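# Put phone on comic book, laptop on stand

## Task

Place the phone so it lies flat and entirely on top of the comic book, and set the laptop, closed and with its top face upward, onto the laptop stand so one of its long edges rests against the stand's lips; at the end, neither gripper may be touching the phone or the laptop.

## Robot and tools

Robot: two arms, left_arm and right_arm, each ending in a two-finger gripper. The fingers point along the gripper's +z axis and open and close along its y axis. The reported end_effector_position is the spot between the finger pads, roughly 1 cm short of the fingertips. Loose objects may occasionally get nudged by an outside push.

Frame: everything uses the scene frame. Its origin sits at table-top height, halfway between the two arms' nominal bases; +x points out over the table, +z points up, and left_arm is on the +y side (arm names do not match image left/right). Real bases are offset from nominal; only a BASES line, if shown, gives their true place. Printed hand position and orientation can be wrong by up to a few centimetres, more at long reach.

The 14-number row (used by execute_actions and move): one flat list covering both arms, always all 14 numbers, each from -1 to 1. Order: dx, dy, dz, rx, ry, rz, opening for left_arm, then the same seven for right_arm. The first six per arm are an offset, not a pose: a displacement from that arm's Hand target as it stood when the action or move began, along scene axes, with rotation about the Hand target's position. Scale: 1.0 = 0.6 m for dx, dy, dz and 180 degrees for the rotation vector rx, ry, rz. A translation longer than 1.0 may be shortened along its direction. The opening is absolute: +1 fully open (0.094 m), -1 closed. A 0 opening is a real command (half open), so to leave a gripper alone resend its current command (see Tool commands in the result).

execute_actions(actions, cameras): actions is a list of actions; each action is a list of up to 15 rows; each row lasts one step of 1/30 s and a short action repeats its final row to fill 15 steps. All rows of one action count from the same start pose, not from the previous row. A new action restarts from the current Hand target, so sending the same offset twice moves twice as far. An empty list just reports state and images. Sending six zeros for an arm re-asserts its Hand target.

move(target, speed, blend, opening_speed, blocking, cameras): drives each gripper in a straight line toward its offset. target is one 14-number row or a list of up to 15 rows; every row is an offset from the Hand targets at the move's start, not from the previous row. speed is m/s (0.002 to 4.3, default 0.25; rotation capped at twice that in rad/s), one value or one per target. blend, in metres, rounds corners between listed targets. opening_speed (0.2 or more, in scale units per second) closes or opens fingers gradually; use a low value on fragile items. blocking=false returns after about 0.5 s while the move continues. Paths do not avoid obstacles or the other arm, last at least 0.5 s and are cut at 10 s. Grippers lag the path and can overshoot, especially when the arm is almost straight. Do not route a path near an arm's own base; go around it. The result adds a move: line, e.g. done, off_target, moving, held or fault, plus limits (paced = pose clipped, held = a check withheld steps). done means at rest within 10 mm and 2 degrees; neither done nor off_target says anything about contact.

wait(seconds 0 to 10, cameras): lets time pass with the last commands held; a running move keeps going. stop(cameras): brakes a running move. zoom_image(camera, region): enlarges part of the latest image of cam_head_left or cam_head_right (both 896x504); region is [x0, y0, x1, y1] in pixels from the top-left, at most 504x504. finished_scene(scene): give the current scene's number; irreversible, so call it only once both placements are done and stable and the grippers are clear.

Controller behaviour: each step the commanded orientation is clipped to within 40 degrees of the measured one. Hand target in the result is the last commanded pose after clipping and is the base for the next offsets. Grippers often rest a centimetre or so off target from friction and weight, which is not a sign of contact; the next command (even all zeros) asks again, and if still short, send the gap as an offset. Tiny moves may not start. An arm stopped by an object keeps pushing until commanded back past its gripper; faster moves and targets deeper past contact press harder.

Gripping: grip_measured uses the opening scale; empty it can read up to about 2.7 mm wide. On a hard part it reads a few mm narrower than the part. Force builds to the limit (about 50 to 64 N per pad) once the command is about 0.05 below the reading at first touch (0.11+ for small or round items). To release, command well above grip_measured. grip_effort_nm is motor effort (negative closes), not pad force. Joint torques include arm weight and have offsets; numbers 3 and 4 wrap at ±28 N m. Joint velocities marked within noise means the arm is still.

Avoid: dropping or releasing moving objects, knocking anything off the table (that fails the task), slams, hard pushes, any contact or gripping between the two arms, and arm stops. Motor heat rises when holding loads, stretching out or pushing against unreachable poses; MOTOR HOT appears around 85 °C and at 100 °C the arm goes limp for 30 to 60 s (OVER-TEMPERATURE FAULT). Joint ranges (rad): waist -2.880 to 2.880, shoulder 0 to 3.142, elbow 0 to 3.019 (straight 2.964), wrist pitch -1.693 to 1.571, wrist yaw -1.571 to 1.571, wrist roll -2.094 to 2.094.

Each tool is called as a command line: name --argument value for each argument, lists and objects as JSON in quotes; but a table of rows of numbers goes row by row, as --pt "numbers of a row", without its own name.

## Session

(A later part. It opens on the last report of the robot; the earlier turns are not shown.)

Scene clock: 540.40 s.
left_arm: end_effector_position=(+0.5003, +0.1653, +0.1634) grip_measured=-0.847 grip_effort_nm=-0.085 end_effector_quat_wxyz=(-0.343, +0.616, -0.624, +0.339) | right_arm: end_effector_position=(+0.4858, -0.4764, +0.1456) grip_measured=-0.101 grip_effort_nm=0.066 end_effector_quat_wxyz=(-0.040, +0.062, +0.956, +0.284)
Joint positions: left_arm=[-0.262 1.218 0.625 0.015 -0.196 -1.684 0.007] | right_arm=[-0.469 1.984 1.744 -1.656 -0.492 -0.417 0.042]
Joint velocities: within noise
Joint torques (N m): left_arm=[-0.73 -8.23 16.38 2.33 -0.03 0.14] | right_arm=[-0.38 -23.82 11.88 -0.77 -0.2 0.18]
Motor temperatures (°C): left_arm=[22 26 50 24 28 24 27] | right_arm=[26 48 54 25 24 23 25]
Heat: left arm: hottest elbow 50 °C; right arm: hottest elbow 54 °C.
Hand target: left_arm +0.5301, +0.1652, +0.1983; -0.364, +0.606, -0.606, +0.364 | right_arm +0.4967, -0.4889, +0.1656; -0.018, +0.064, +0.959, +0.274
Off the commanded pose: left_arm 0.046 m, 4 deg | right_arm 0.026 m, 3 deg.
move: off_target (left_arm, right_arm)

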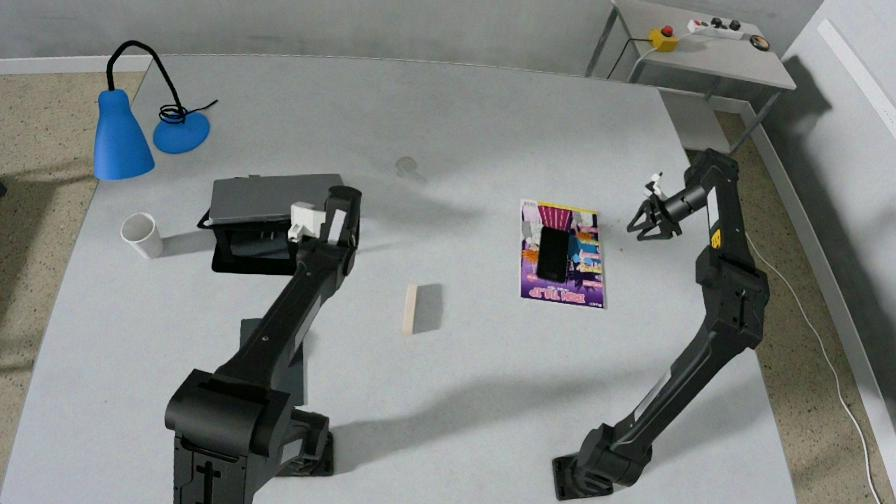

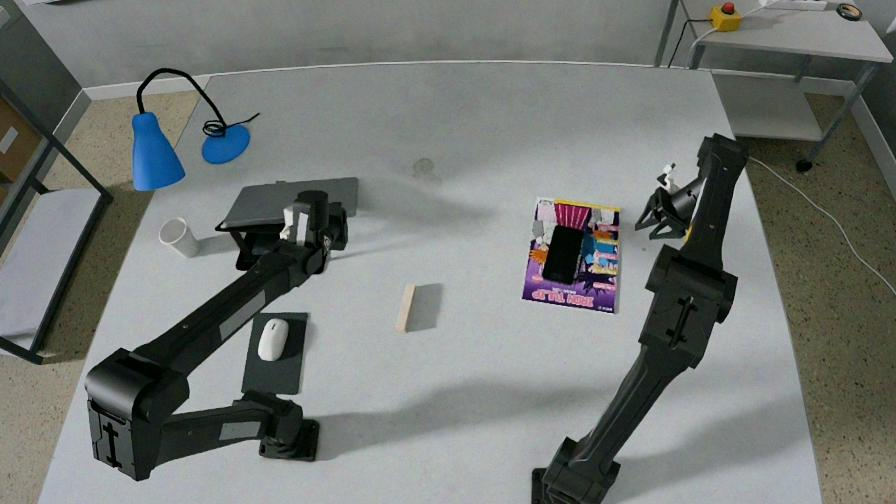

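move --pt "-0.17 0 0.03 0 0 0 -0.85 0 0 0 0 0 0 -0.1" --pt "-0.17 0 -0.12 0 0 0 0.35 0 0 0 0 0 0 -0.1" --pt "-0.14 0 -0.042 0 0 0 0.35 0 0 0 0 0 0 -0.1" --pt "-0.05 0 -0.042 0 0 0 0.35 0 0 0 0 0 0 -0.1" --speed 0.1

zoom_image --camera "cam_head_right" --region '[210, 130, 450, 330]'

zoom_image --camera "cam_head_left" --region '[170, 130, 410, 330]'

Scene clock: 565.50 s.
left_arm: end_effector_position=(+0.4703, +0.1662, +0.1402) grip_measured=+0.348 grip_effort_nm=0.129 end_effector_quat_wxyz=(-0.344, +0.615, -0.623, +0.339) | right_arm: end_effector_position=(+0.4858, -0.4764, +0.1456) grip_measured=-0.101 grip_effort_nm=0.061 end_effector_quat_wxyz=(-0.040, +0.062, +0.956, +0.284)
Joint positions: left_arm=[-0.282 1.179 0.52 0.082 -0.214 -1.694 0.063] | right_arm=[-0.469 1.984 1.744 -1.656 -0.492 -0.417 0.042]
Joint velocities: within noise
Joint torques (N m): left_arm=[0.03 -7.53 15.82 2.41 0.02 0.19] | right_arm=[-0.32 -23.77 11.88 -0.8 -0.2 0.18]
Motor temperatures (°C): left_arm=[22 26 49 24 28 24 27] | right_arm=[26 48 54 25 24 23 25]
Heat: left arm: hottest elbow 49 °C; right arm: hottest elbow 54 °C.
Hand target: left_arm +0.5001, +0.1652, +0.1731; -0.364, +0.606, -0.606, +0.364 | right_arm +0.4967, -0.4889, +0.1656; -0.018, +0.064, +0.959, +0.274
Off the commanded pose: left_arm 0.044 m, 4 deg | right_arm 0.026 m, 3 deg.
move: off_target (left_arm, right_arm)

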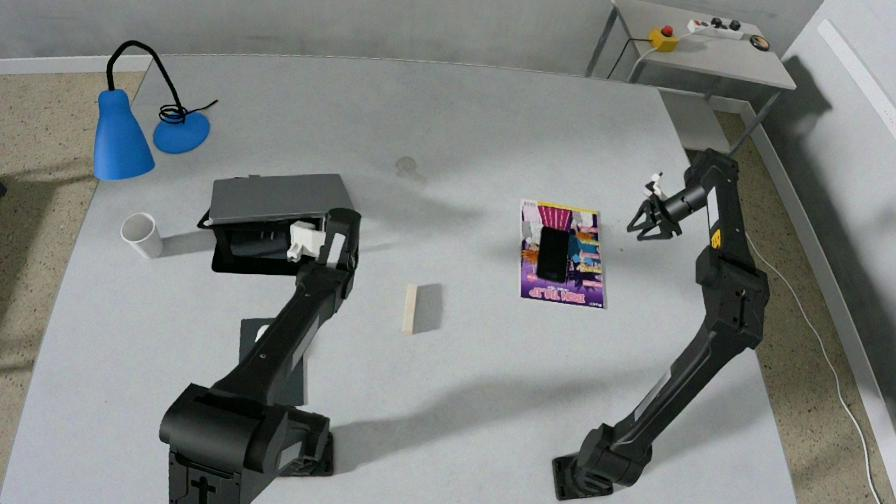

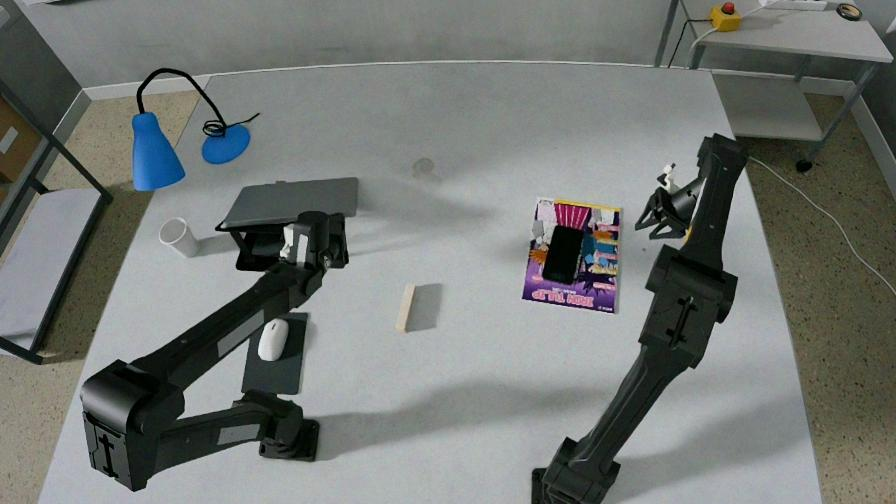

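Scaled by 2.100.

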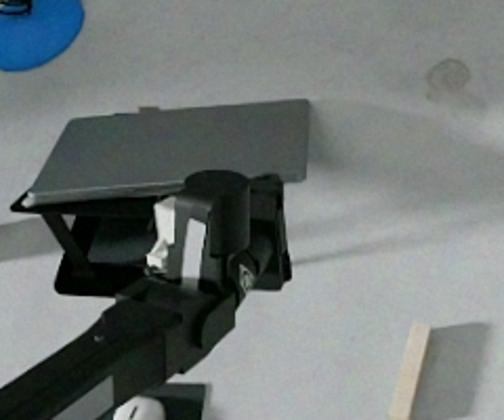

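Scaled by 2.100.

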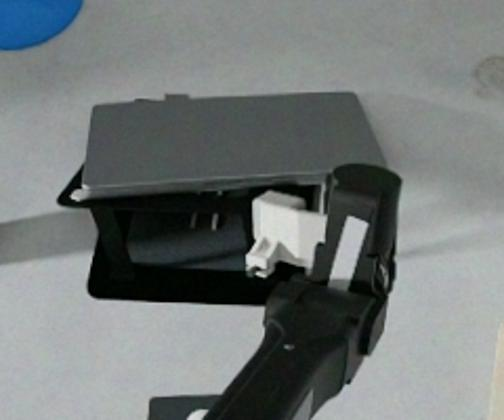

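move --target '[0.06,0,-0.012,0,0,0,0.35,0,0,0,0,0,0,-0.1]' --speed 0.06

zoom_image --camera "cam_head_right" --region '[210, 130, 450, 330]'

zoom_image --camera "cam_head_left" --region '[170, 130, 410, 330]'

Scene clock: 568.77 s.
left_arm: end_effector_position=(+0.5059, +0.1653, +0.1348) grip_measured=+0.348 grip_effort_nm=0.129 end_effector_quat_wxyz=(-0.344, +0.615, -0.623, +0.340) | right_arm: end_effector_position=(+0.4858, -0.4764, +0.1456) grip_measured=-0.101 grip_effort_nm=0.061 end_effector_quat_wxyz=(-0.040, +0.062, +0.956, +0.284)
Joint positions: left_arm=[-0.258 1.297 0.595 0.129 -0.193 -1.683 0.063] | right_arm=[-0.469 1.984 1.744 -1.656 -0.492 -0.417 0.042]
Joint velocities: within noise
Joint torques (N m): left_arm=[-0.15 -9.05 15.42 2.44 -0.01 0.17] | right_arm=[-0.32 -23.77 11.88 -0.79 -0.21 0.18]
Motor temperatures (°C): left_arm=[22 26 49 24 28 24 27] | right_arm=[26 48 54 25 24 23 25]
Heat: left arm: hottest elbow 49 °C; right arm: hottest elbow 54 °C.
Hand target: left_arm +0.5361, +0.1653, +0.1659; -0.364, +0.606, -0.606, +0.364 | right_arm +0.4967, -0.4889, +0.1656; -0.018, +0.064, +0.959, +0.274
Off the commanded pose: left_arm 0.043 m, 4 deg | right_arm 0.026 m, 3 deg.
move: off_target (left_arm, right_arm)

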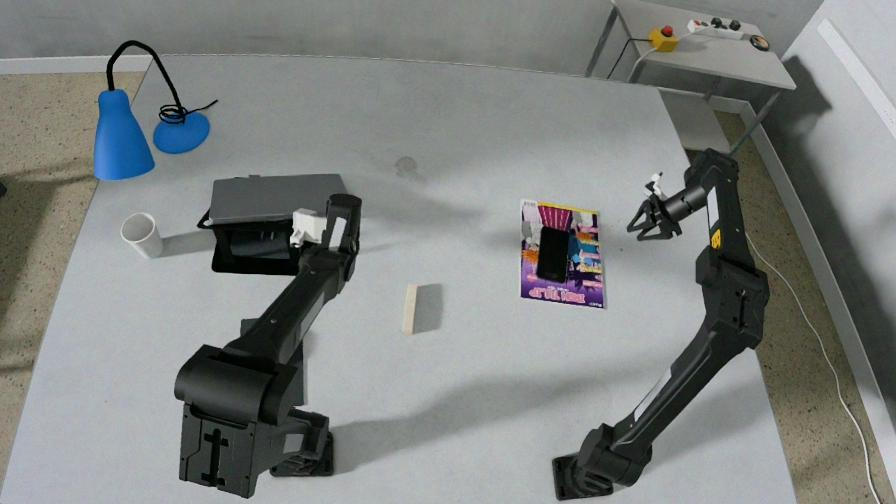

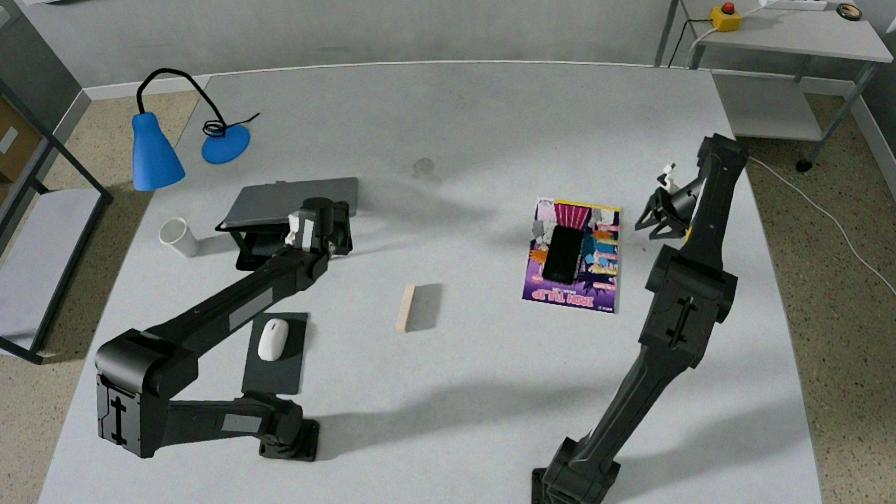

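Scaled by 2.100.

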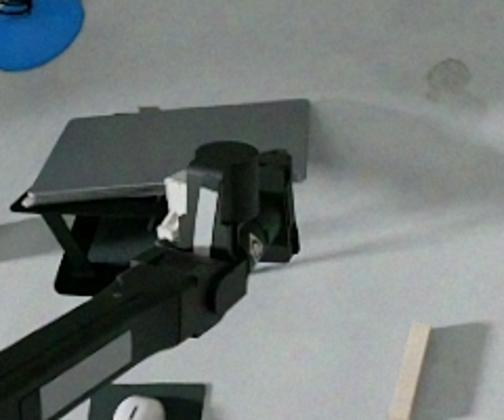

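Scaled by 2.100.

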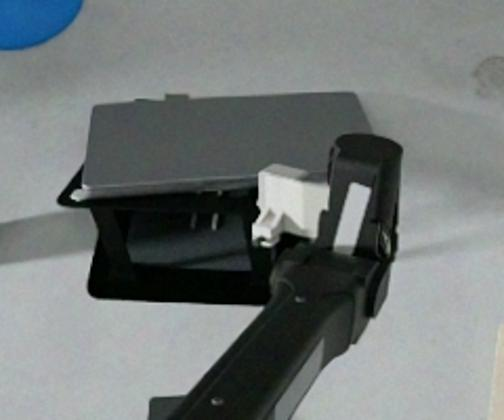

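move --target '[0,0,0,0,0,0,-0.85,0,0,0,0,0,0,-0.1]' --opening_speed 0.4

zoom_image --camera "cam_head_left" --region '[170, 130, 410, 330]'

Scene clock: 573.60 s.
left_arm: end_effector_position=(+0.5060, +0.1652, +0.1347) grip_measured=-0.847 grip_effort_nm=-0.085 end_effector_quat_wxyz=(-0.344, +0.615, -0.623, +0.340) | right_arm: end_effector_position=(+0.4858, -0.4764, +0.1456) grip_measured=-0.101 grip_effort_nm=0.056 end_effector_quat_wxyz=(-0.040, +0.062, +0.956, +0.284)
Joint positions: left_arm=[-0.258 1.298 0.595 0.129 -0.193 -1.682 0.007] | right_arm=[-0.469 1.984 1.744 -1.656 -0.492 -0.417 0.042]
Joint velocities: within noise
Joint torques (N m): left_arm=[-0.09 -9.41 15.34 2.35 -0.05 0.19] | right_arm=[-0.38 -23.82 11.85 -0.79 -0.21 0.17]
Motor temperatures (°C): left_arm=[22 26 50 24 28 24 27] | right_arm=[26 48 54 25 24 23 25]
Heat: left arm: hottest elbow 50 °C; right arm: hottest elbow 54 °C.
Hand target: left_arm +0.5361, +0.1652, +0.1658; -0.364, +0.606, -0.606, +0.364 | right_arm +0.4967, -0.4889, +0.1656; -0.018, +0.064, +0.959, +0.274
Off the commanded pose: left_arm 0.043 m, 4 deg | right_arm 0.026 m, 3 deg.
move: off_target (left_arm, right_arm)

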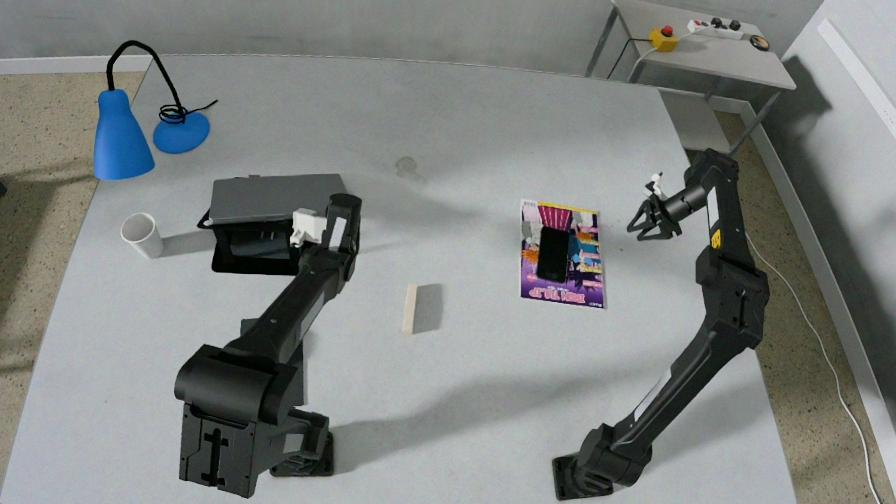

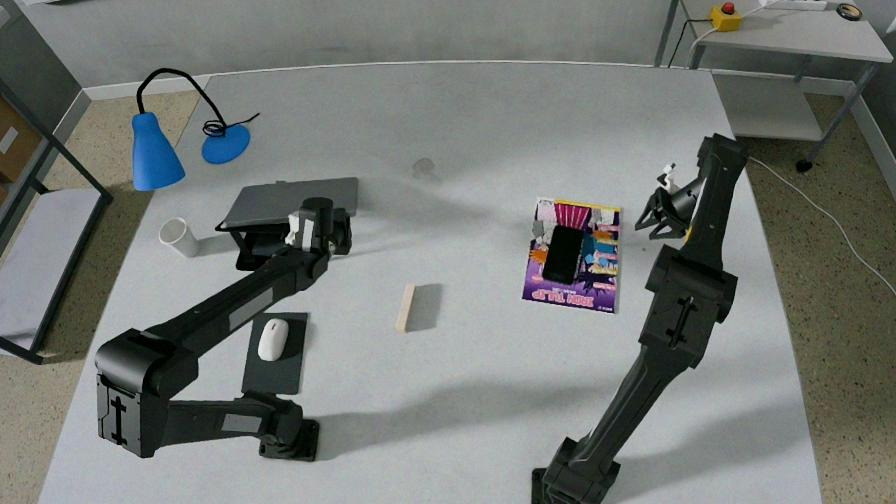

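Scaled by 2.100.

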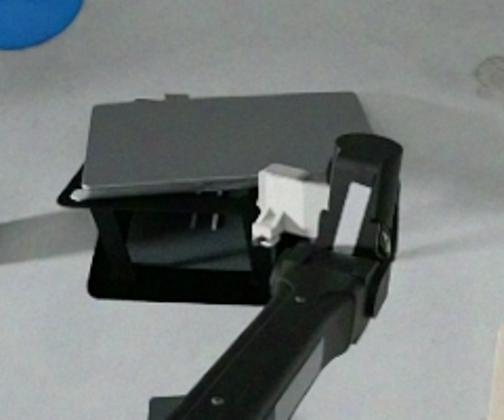

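move --pt "0 0 0 0 0 0 0.35 0 0 0 0 0 0 -0.1" --pt "0.07 0 0.01 0 0 0 0.35 0 0 0 0 0 0 -0.1" --speed 0.06

zoom_image --camera "cam_head_right" --region '[210, 130, 450, 330]'

zoom_image --camera "cam_head_left" --region '[170, 130, 410, 330]'

Scene clock: 578.73 s.
left_arm: end_effector_position=(+0.5419, +0.1643, +0.1329) grip_measured=+0.348 grip_effort_nm=0.120 end_effector_quat_wxyz=(-0.340, +0.617, -0.624, +0.338) | right_arm: end_effector_position=(+0.4858, -0.4764, +0.1456) grip_measured=-0.101 grip_effort_nm=0.056 end_effector_quat_wxyz=(-0.040, +0.062, +0.956, +0.284)
Joint positions: left_arm=[-0.237 1.396 0.687 0.129 -0.173 -1.673 0.063] | right_arm=[-0.469 1.984 1.744 -1.656 -0.492 -0.417 0.042]
Joint velocities: within noise
Joint torques (N m): left_arm=[-0.62 -11.11 16.87 2.02 -0.04 0.16] | right_arm=[-0.32 -23.77 11.86 -0.77 -0.2 0.17]
Motor temperatures (°C): left_arm=[22 26 51 24 28 24 27] | right_arm=[26 48 54 25 24 23 25]
Heat: left arm: hottest elbow 51 °C; right arm: hottest elbow 54 °C.
Hand target: left_arm +0.5781, +0.1652, +0.1719; -0.364, +0.606, -0.606, +0.364 | right_arm +0.4967, -0.4889, +0.1656; -0.018, +0.064, +0.959, +0.274
Off the commanded pose: left_arm 0.053 m, 5 deg | right_arm 0.026 m, 3 deg.
move: off_target (left_arm, right_arm)

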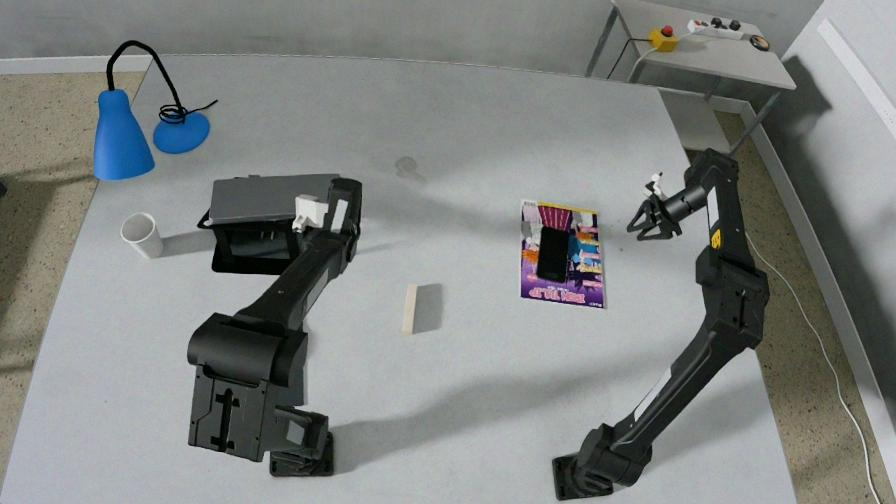

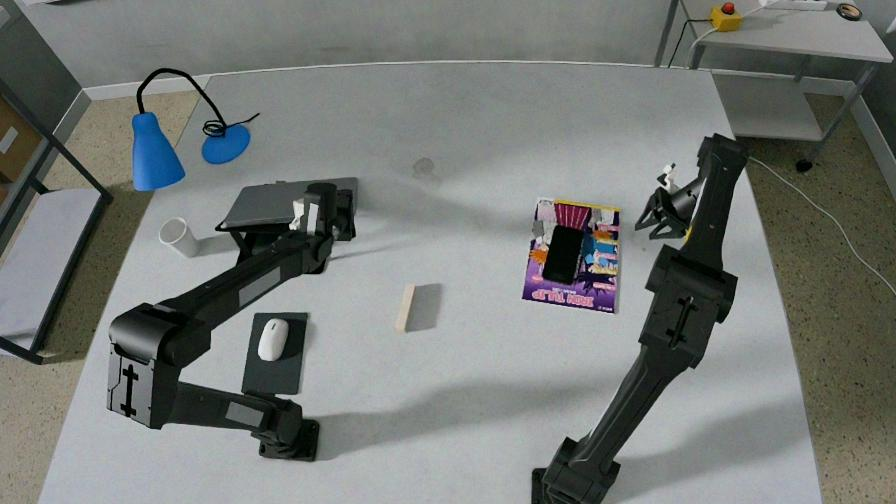

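Scaled by 2.100.

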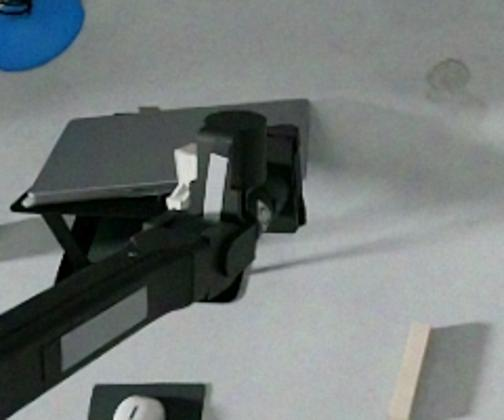

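Scaled by 2.100.

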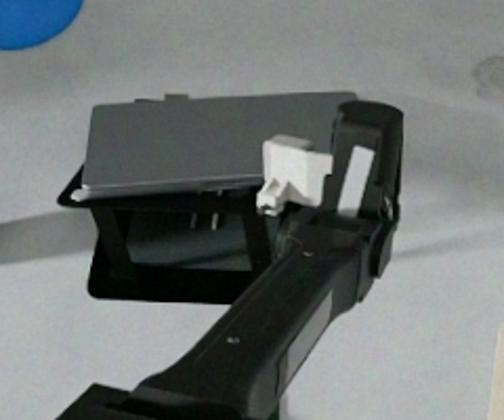

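move --target '[0,0,0,0,0,0,-0.85,0,0,0,0,0,0,-0.1]' --opening_speed 0.4

zoom_image --camera "cam_head_left" --region '[170, 130, 410, 330]'

Scene clock: 585.27 s.
left_arm: end_effector_position=(+0.5397, +0.1645, +0.1229) grip_measured=-0.639 grip_effort_nm=-1.004 end_effector_quat_wxyz=(-0.332, +0.620, -0.631, +0.327) | right_arm: end_effector_position=(+0.4858, -0.4764, +0.1456) grip_measured=-0.101 grip_effort_nm=0.061 end_effector_quat_wxyz=(-0.040, +0.062, +0.956, +0.284)
Joint positions: left_arm=[-0.237 1.41 0.687 0.113 -0.17 -1.673 0.017] | right_arm=[-0.469 1.984 1.744 -1.656 -0.492 -0.417 0.042]
Joint velocities: within noise
Joint torques (N m): left_arm=[-0.26 -11.87 16.65 2.59 -0.2 0.18] | right_arm=[-0.38 -23.77 11.86 -0.77 -0.21 0.18]
Motor temperatures (°C): left_arm=[22 26 50 24 28 24 27] | right_arm=[26 49 54 25 24 23 25]
Heat: left arm: hottest elbow 50 °C; right arm: hottest elbow 54 °C.
Hand target: left_arm +0.5782, +0.1652, +0.1719; -0.364, +0.606, -0.606, +0.364 | right_arm +0.4967, -0.4889, +0.1656; -0.018, +0.064, +0.959, +0.274
Off the commanded pose: left_arm 0.062 m, 6 deg | right_arm 0.026 m, 3 deg.
move: off_target (left_arm, right_arm)

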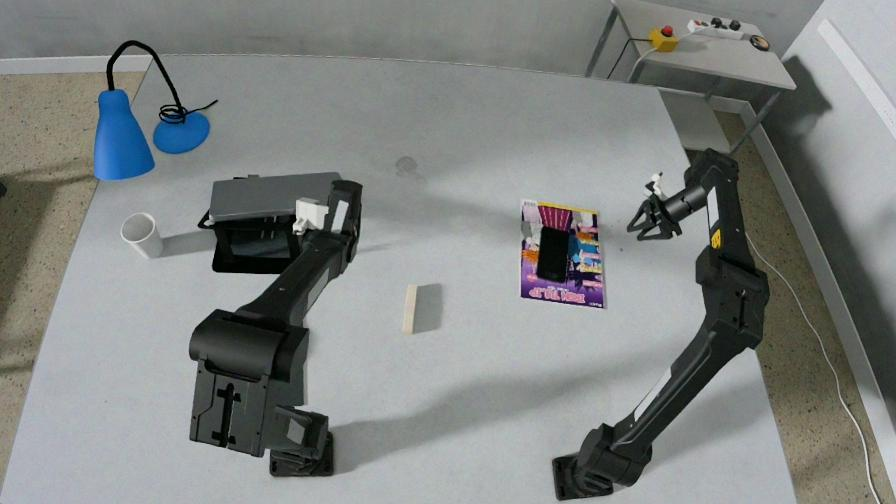

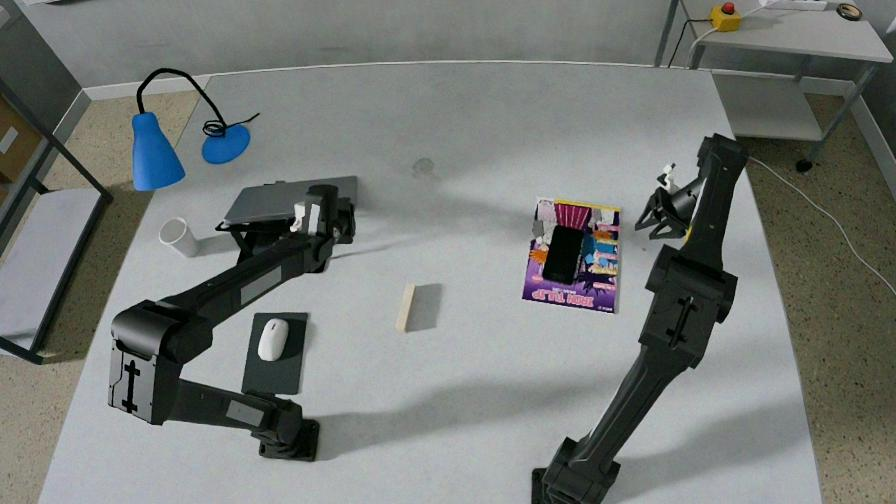

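Scaled by 2.100.

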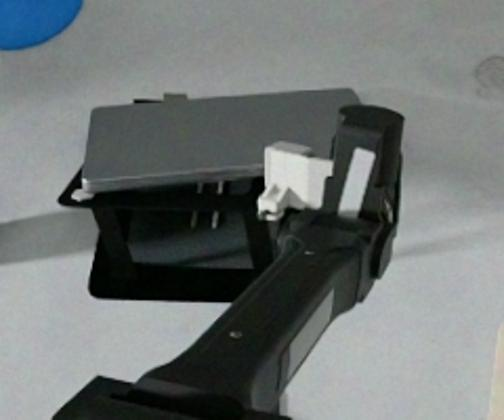

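move --target '[-0.08,0,0.04,0,0,-0.04,-0.85,0,0,0,0,0,0,-0.1]' --speed 0.06

zoom_image --camera "cam_head_right" --region '[170, 130, 410, 330]'

zoom_image --camera "cam_head_left" --region '[170, 130, 410, 330]'

Scene clock: 591.60 s.
left_arm: end_effector_position=(+0.5215, +0.1736, +0.1390) grip_measured=-0.640 grip_effort_nm=-1.004 end_effector_quat_wxyz=(+0.305, -0.606, +0.650, -0.344) | right_arm: end_effector_position=(+0.4858, -0.4764, +0.1456) grip_measured=-0.101 grip_effort_nm=0.061 end_effector_quat_wxyz=(-0.040, +0.062, +0.956, +0.284)
Joint positions: left_arm=[-0.185 1.317 0.661 0.039 -0.051 -1.631 0.017] | right_arm=[-0.469 1.984 1.744 -1.656 -0.492 -0.417 0.042]
Joint velocities: within noise
Joint torques (N m): left_arm=[-2.2 -16.91 11.96 2.77 0.37 0.51] | right_arm=[-0.32 -23.71 11.86 -0.79 -0.21 0.17]
Motor temperatures (°C): left_arm=[22 26 50 24 28 24 27] | right_arm=[26 49 54 25 24 23 25]
Heat: left arm: hottest elbow 50 °C; right arm: hottest elbow 54 °C.
Hand target: left_arm +0.5300, +0.1653, +0.1957; -0.340, +0.567, -0.643, +0.386 | right_arm +0.4967, -0.4889, +0.1656; -0.018, +0.064, +0.959, +0.274
Off the commanded pose: left_arm 0.058 m, 8 deg | right_arm 0.026 m, 3 deg.
move: off_target (left_arm, right_arm)

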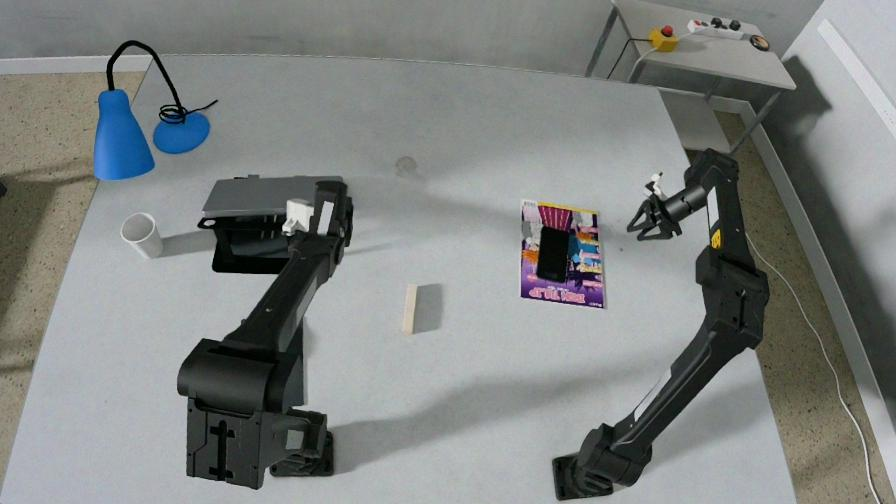

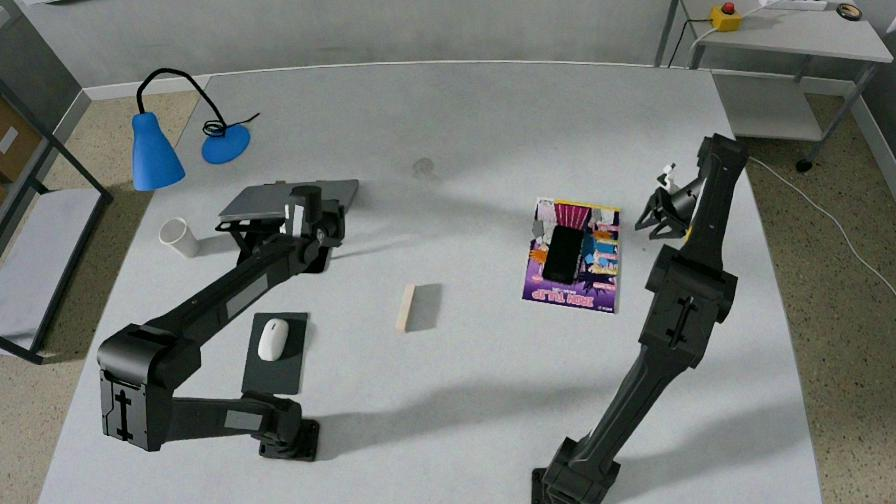

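Scaled by 2.100.

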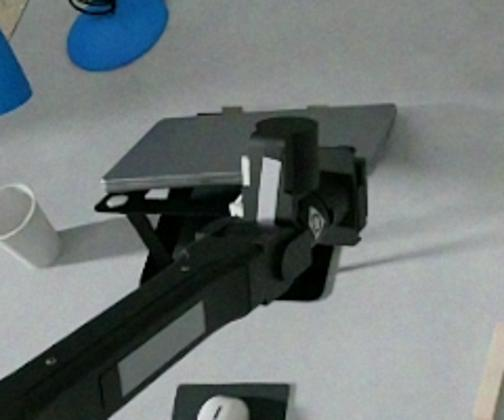

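Scaled by 2.100.

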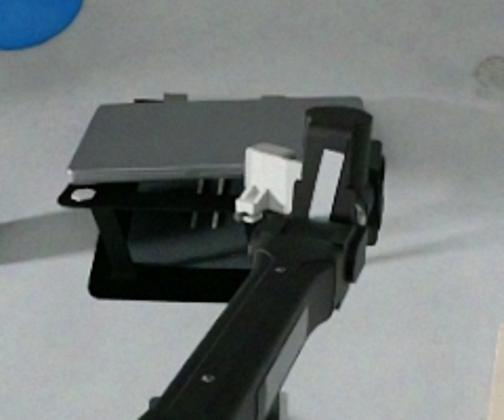

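move --target '[0,0,-0.05,0,0,0,-0.85,0,0,0,0,0,0,-0.1]' --speed 0.05

zoom_image --camera "cam_head_right" --region '[170, 130, 410, 330]'

zoom_image --camera "cam_head_left" --region '[170, 130, 410, 330]'

Scene clock: 596.43 s.
left_arm: end_effector_position=(+0.5183, +0.1737, +0.1347) grip_measured=-0.641 grip_effort_nm=-1.009 end_effector_quat_wxyz=(+0.315, -0.597, +0.648, -0.353) | right_arm: end_effector_position=(+0.4858, -0.4764, +0.1456) grip_measured=-0.101 grip_effort_nm=0.056 end_effector_quat_wxyz=(-0.040, +0.062, +0.956, +0.284)
Joint positions: left_arm=[-0.185 1.319 0.629 0.103 -0.049 -1.618 0.017] | right_arm=[-0.469 1.984 1.744 -1.656 -0.492 -0.417 0.042]
Joint velocities: within noise
Joint torques (N m): left_arm=[-2.84 -12.1 10.56 3.77 0.4 0.32] | right_arm=[-0.38 -23.82 11.88 -0.79 -0.21 0.18]
Motor temperatures (°C): left_arm=[22 27 50 24 28 24 27] | right_arm=[26 49 54 25 24 23 25]
Heat: left arm: hottest elbow 50 °C; right arm: hottest elbow 54 °C.
Hand target: left_arm +0.5301, +0.1652, +0.1660; -0.341, +0.567, -0.643, +0.386 | right_arm +0.4967, -0.4889, +0.1656; -0.018, +0.064, +0.959, +0.274
Off the commanded pose: left_arm 0.034 m, 6 deg | right_arm 0.026 m, 3 deg.
move: off_target (left_arm, right_arm)

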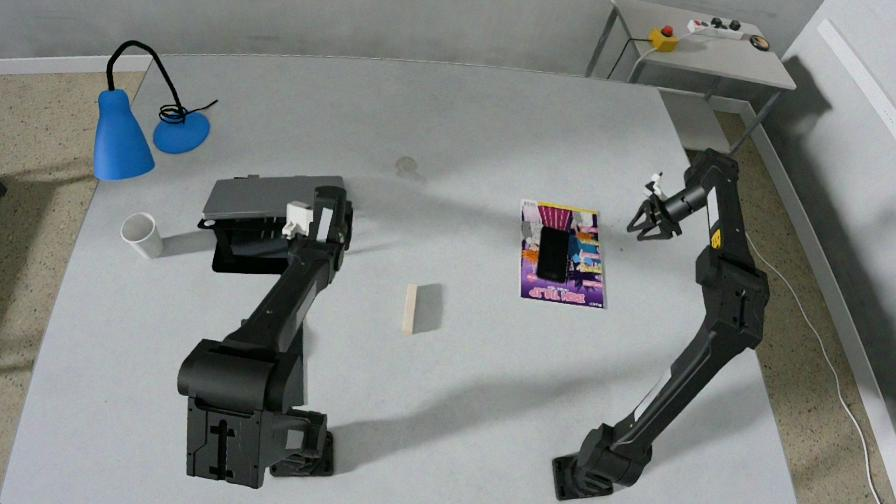

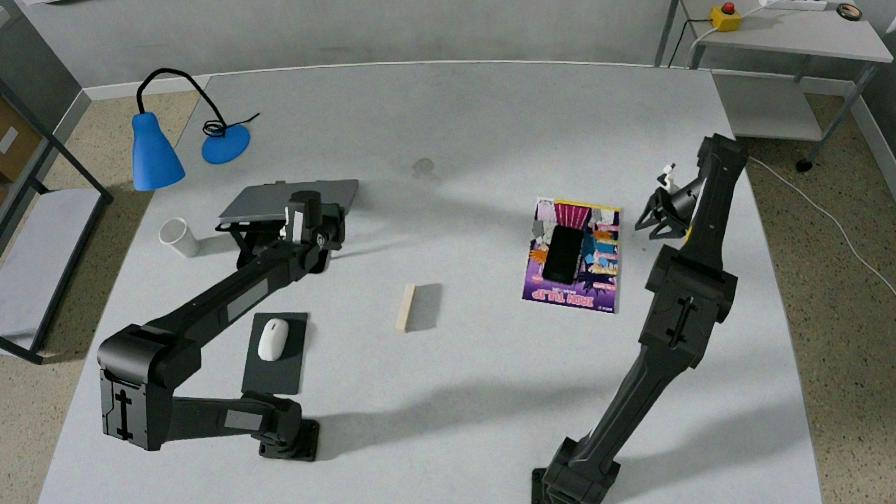

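Scaled by 2.100.

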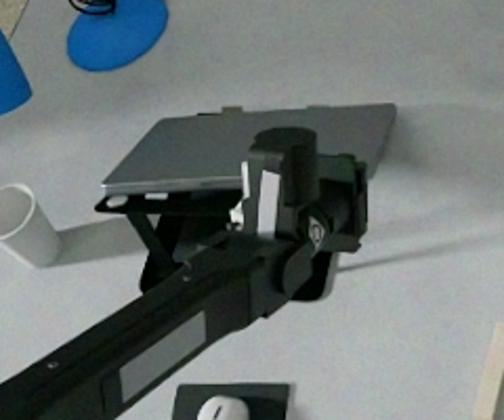

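Scaled by 2.100.

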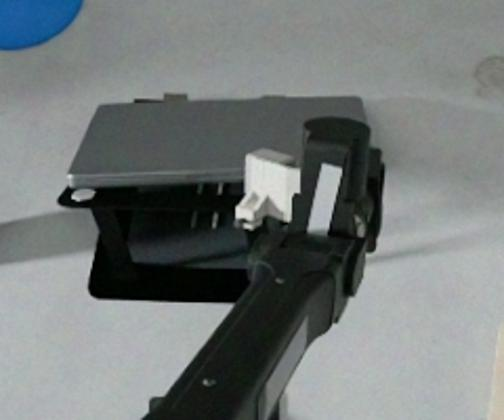

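move --target '[-0.03,0,0.02,0,0,-0.025,-0.85,0,0,0,0,0,0,-0.1]' --speed 0.05

zoom_image --camera "cam_head_right" --region '[170, 130, 410, 330]'

zoom_image --camera "cam_head_left" --region '[170, 130, 410, 330]'

Scene clock: 600.83 s.
left_arm: end_effector_position=(+0.5066, +0.1710, +0.1348) grip_measured=-0.641 grip_effort_nm=-1.004 end_effector_quat_wxyz=(+0.296, -0.576, +0.668, -0.367) | right_arm: end_effector_position=(+0.4858, -0.4764, +0.1456) grip_measured=-0.101 grip_effort_nm=0.056 end_effector_quat_wxyz=(-0.040, +0.062, +0.956, +0.284)
Joint positions: left_arm=[-0.164 1.287 0.603 0.095 0.038 -1.579 0.017] | right_arm=[-0.469 1.984 1.744 -1.656 -0.492 -0.417 0.042]
Joint velocities: within noise
Joint torques (N m): left_arm=[-1.55 -15.74 10.65 2.37 0.6 0.51] | right_arm=[-0.32 -23.82 11.85 -0.77 -0.2 0.18]
Motor temperatures (°C): left_arm=[22 27 50 24 28 24 28] | right_arm=[26 49 54 25 24 23 25]
Heat: left arm: hottest elbow 50 °C; right arm: hottest elbow 54 °C.
Hand target: left_arm +0.5120, +0.1652, +0.1777; +0.325, -0.541, +0.665, -0.399 | right_arm +0.4967, -0.4889, +0.1656; -0.018, +0.064, +0.959, +0.274
Off the commanded pose: left_arm 0.044 m, 6 deg | right_arm 0.026 m, 3 deg.
move: off_target (left_arm, right_arm)

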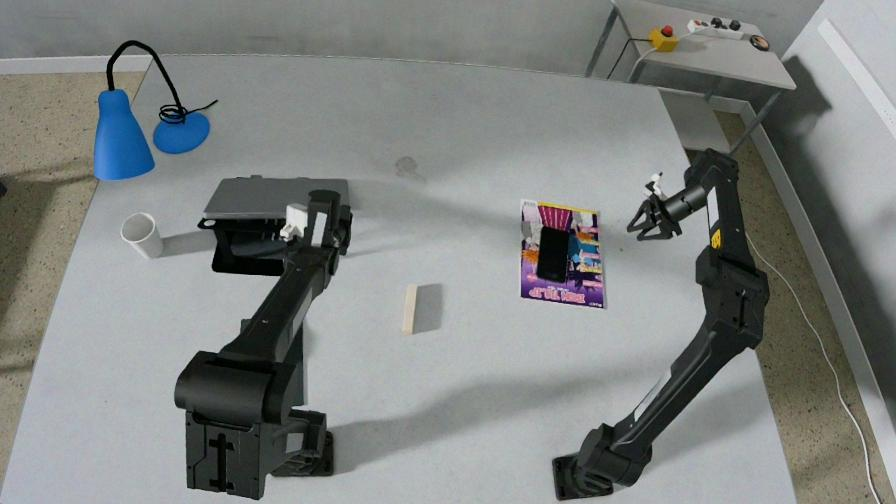

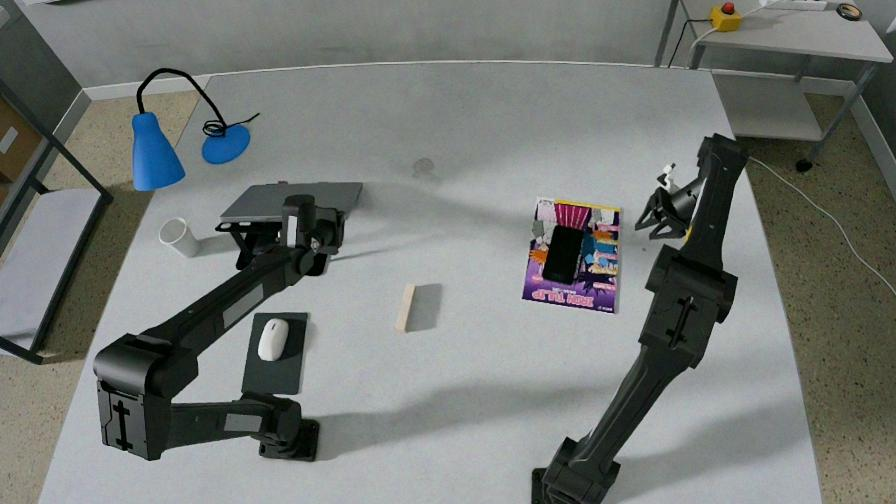

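Scaled by 2.100.

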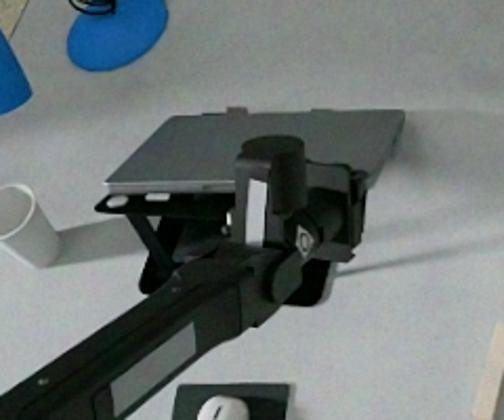

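Scaled by 2.100.

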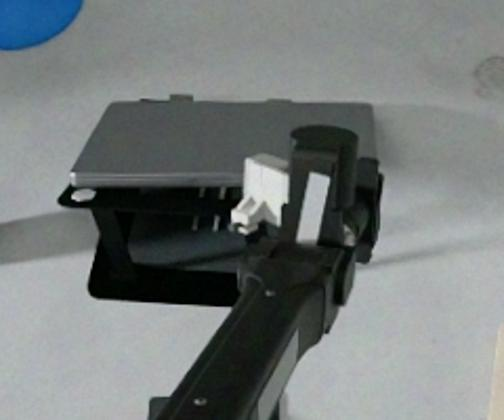

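move --pt "0 0 0.04 0 0 0 -0.85 0 0 0 0 0 0 -0.1" --pt "-0.03 0 0.04 0 0 -0.03 -0.85 0 0 0 0 0 0 -0.1" --speed 0.05

zoom_image --camera "cam_head_right" --region '[170, 130, 410, 330]'

zoom_image --camera "cam_head_left" --region '[170, 130, 410, 330]'

Scene clock: 608.60 s.
left_arm: end_effector_position=(+0.4856, +0.1735, +0.1473) grip_measured=-0.641 grip_effort_nm=-1.004 end_effector_quat_wxyz=(+0.264, -0.558, +0.691, -0.375) | right_arm: end_effector_position=(+0.4858, -0.4764, +0.1456) grip_measured=-0.101 grip_effort_nm=0.056 end_effector_quat_wxyz=(-0.040, +0.062, +0.956, +0.284)
Joint positions: left_arm=[-0.124 1.2 0.593 -0.019 0.148 -1.529 0.017] | right_arm=[-0.469 1.984 1.744 -1.656 -0.492 -0.417 0.042]
Joint velocities: within noise
Joint torques (N m): left_arm=[-2.32 -15.15 12.08 2.59 0.76 0.54] | right_arm=[-0.38 -23.77 11.89 -0.79 -0.21 0.18]
Motor temperatures (°C): left_arm=[22 27 48 24 28 24 28] | right_arm=[26 49 54 25 24 23 25]
Heat: left arm: hottest elbow 48 °C; right arm: hottest elbow 54 °C.
Hand target: left_arm +0.4941, +0.1652, +0.2019; +0.306, -0.509, +0.690, -0.414 | right_arm +0.4967, -0.4889, +0.1656; -0.018, +0.064, +0.959, +0.274
Off the commanded pose: left_arm 0.056 m, 9 deg | right_arm 0.026 m, 3 deg.
move: off_target (left_arm, right_arm)

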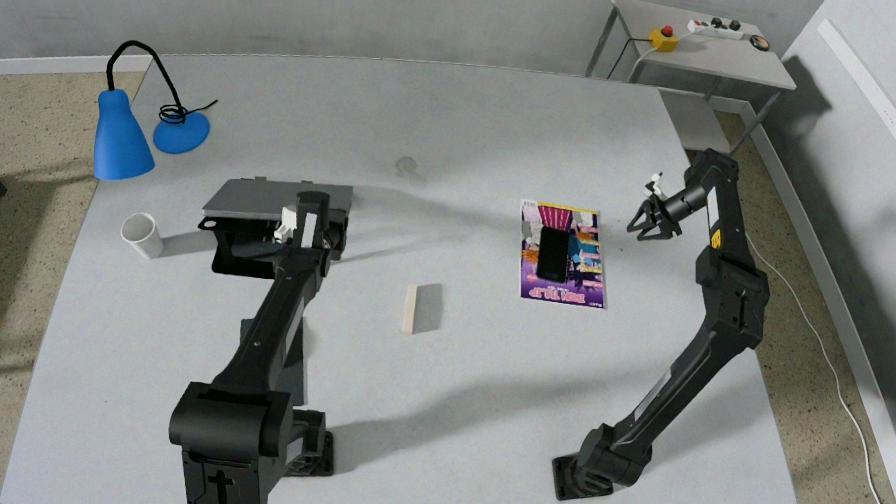

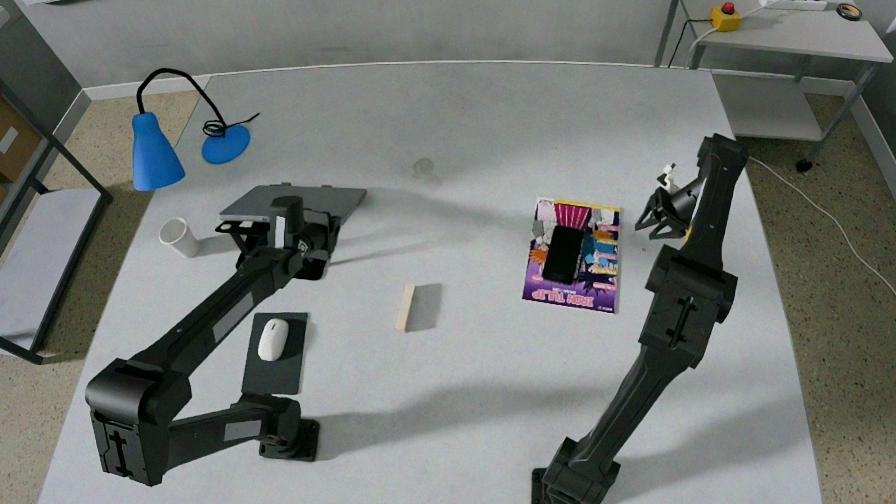

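Scaled by 2.100.

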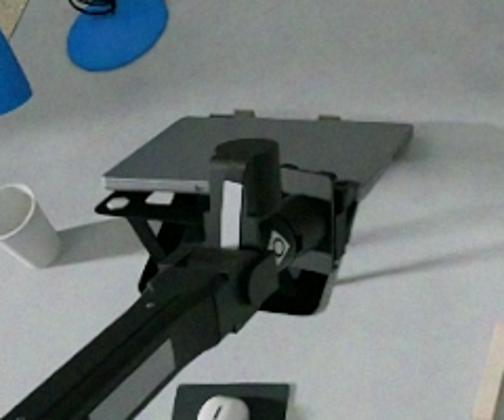

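Scaled by 2.100.

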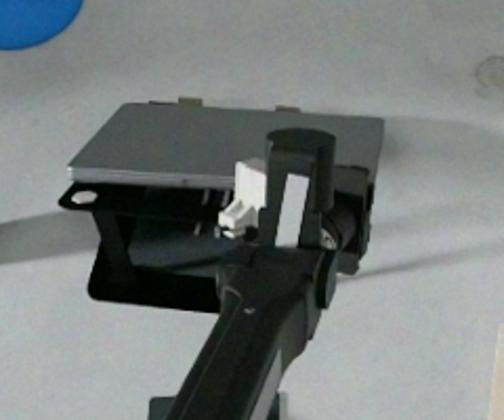

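move --target '[0.01,0,-0.09,0,0,0,-0.85,0,0,0,0,0,0,-0.1]' --speed 0.05

zoom_image --camera "cam_head_right" --region '[170, 130, 410, 330]'

zoom_image --camera "cam_head_left" --region '[170, 130, 410, 330]'

Scene clock: 613.10 s.
left_arm: end_effector_position=(+0.4870, +0.1735, +0.1333) grip_measured=-0.641 grip_effort_nm=-1.009 end_effector_quat_wxyz=(+0.287, -0.543, +0.685, -0.393) | right_arm: end_effector_position=(+0.4858, -0.4764, +0.1456) grip_measured=-0.101 grip_effort_nm=0.056 end_effector_quat_wxyz=(-0.040, +0.062, +0.956, +0.284)
Joint positions: left_arm=[-0.123 1.24 0.535 0.145 0.148 -1.517 0.017] | right_arm=[-0.469 1.984 1.744 -1.656 -0.492 -0.417 0.042]
Joint velocities: within noise
Joint torques (N m): left_arm=[-1.61 -8.12 10.97 3.86 0.91 0.51] | right_arm=[-0.26 -23.77 11.86 -0.77 -0.21 0.18]
Motor temperatures (°C): left_arm=[22 27 48 24 28 24 28] | right_arm=[26 49 54 25 24 23 25]
Heat: left arm: hottest elbow 48 °C; right arm: hottest elbow 54 °C.
Hand target: left_arm +0.5001, +0.1653, +0.1479; +0.306, -0.509, +0.689, -0.414 | right_arm +0.4967, -0.4889, +0.1656; -0.018, +0.064, +0.959, +0.274
Off the commanded pose: left_arm 0.021 m, 5 deg | right_arm 0.026 m, 3 deg.
move: off_target (left_arm, right_arm)

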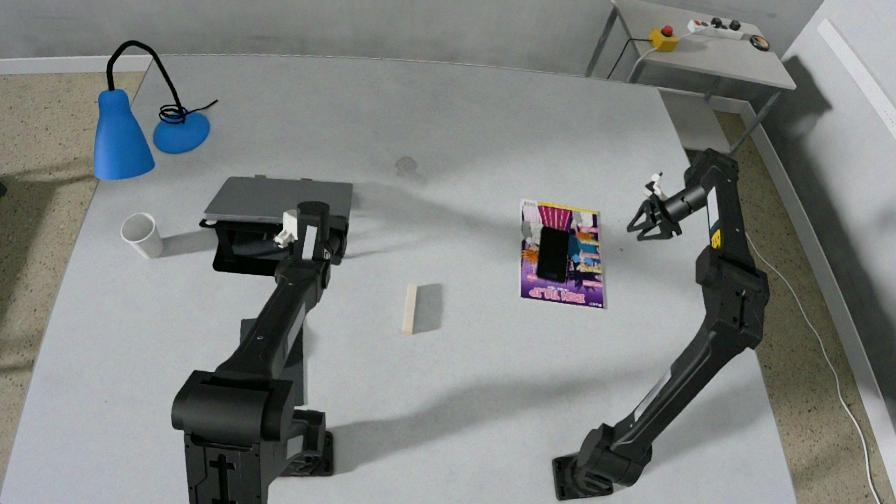

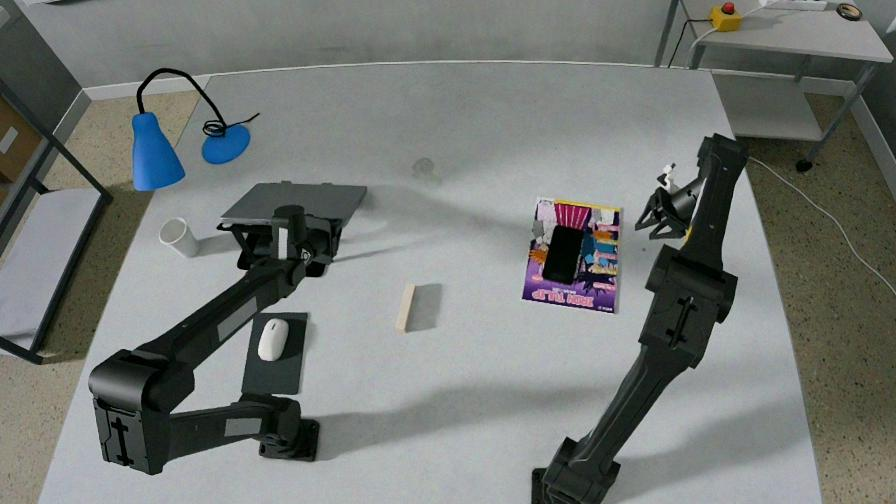

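Scaled by 2.100.

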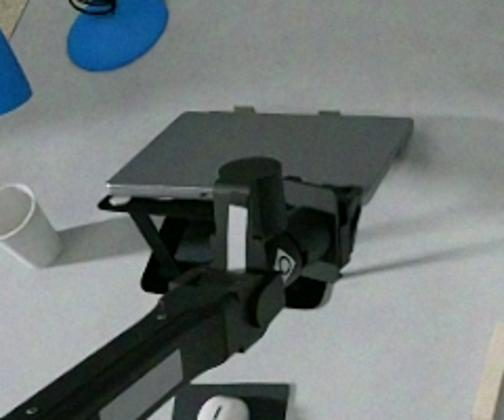

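Scaled by 2.100.

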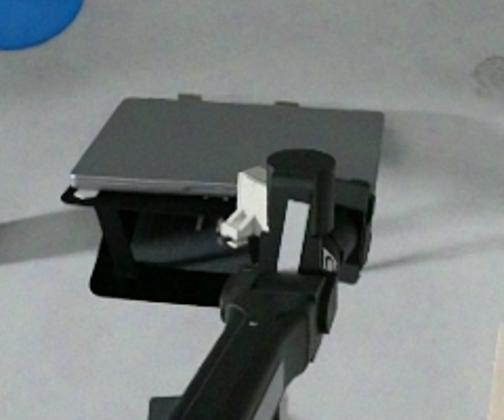

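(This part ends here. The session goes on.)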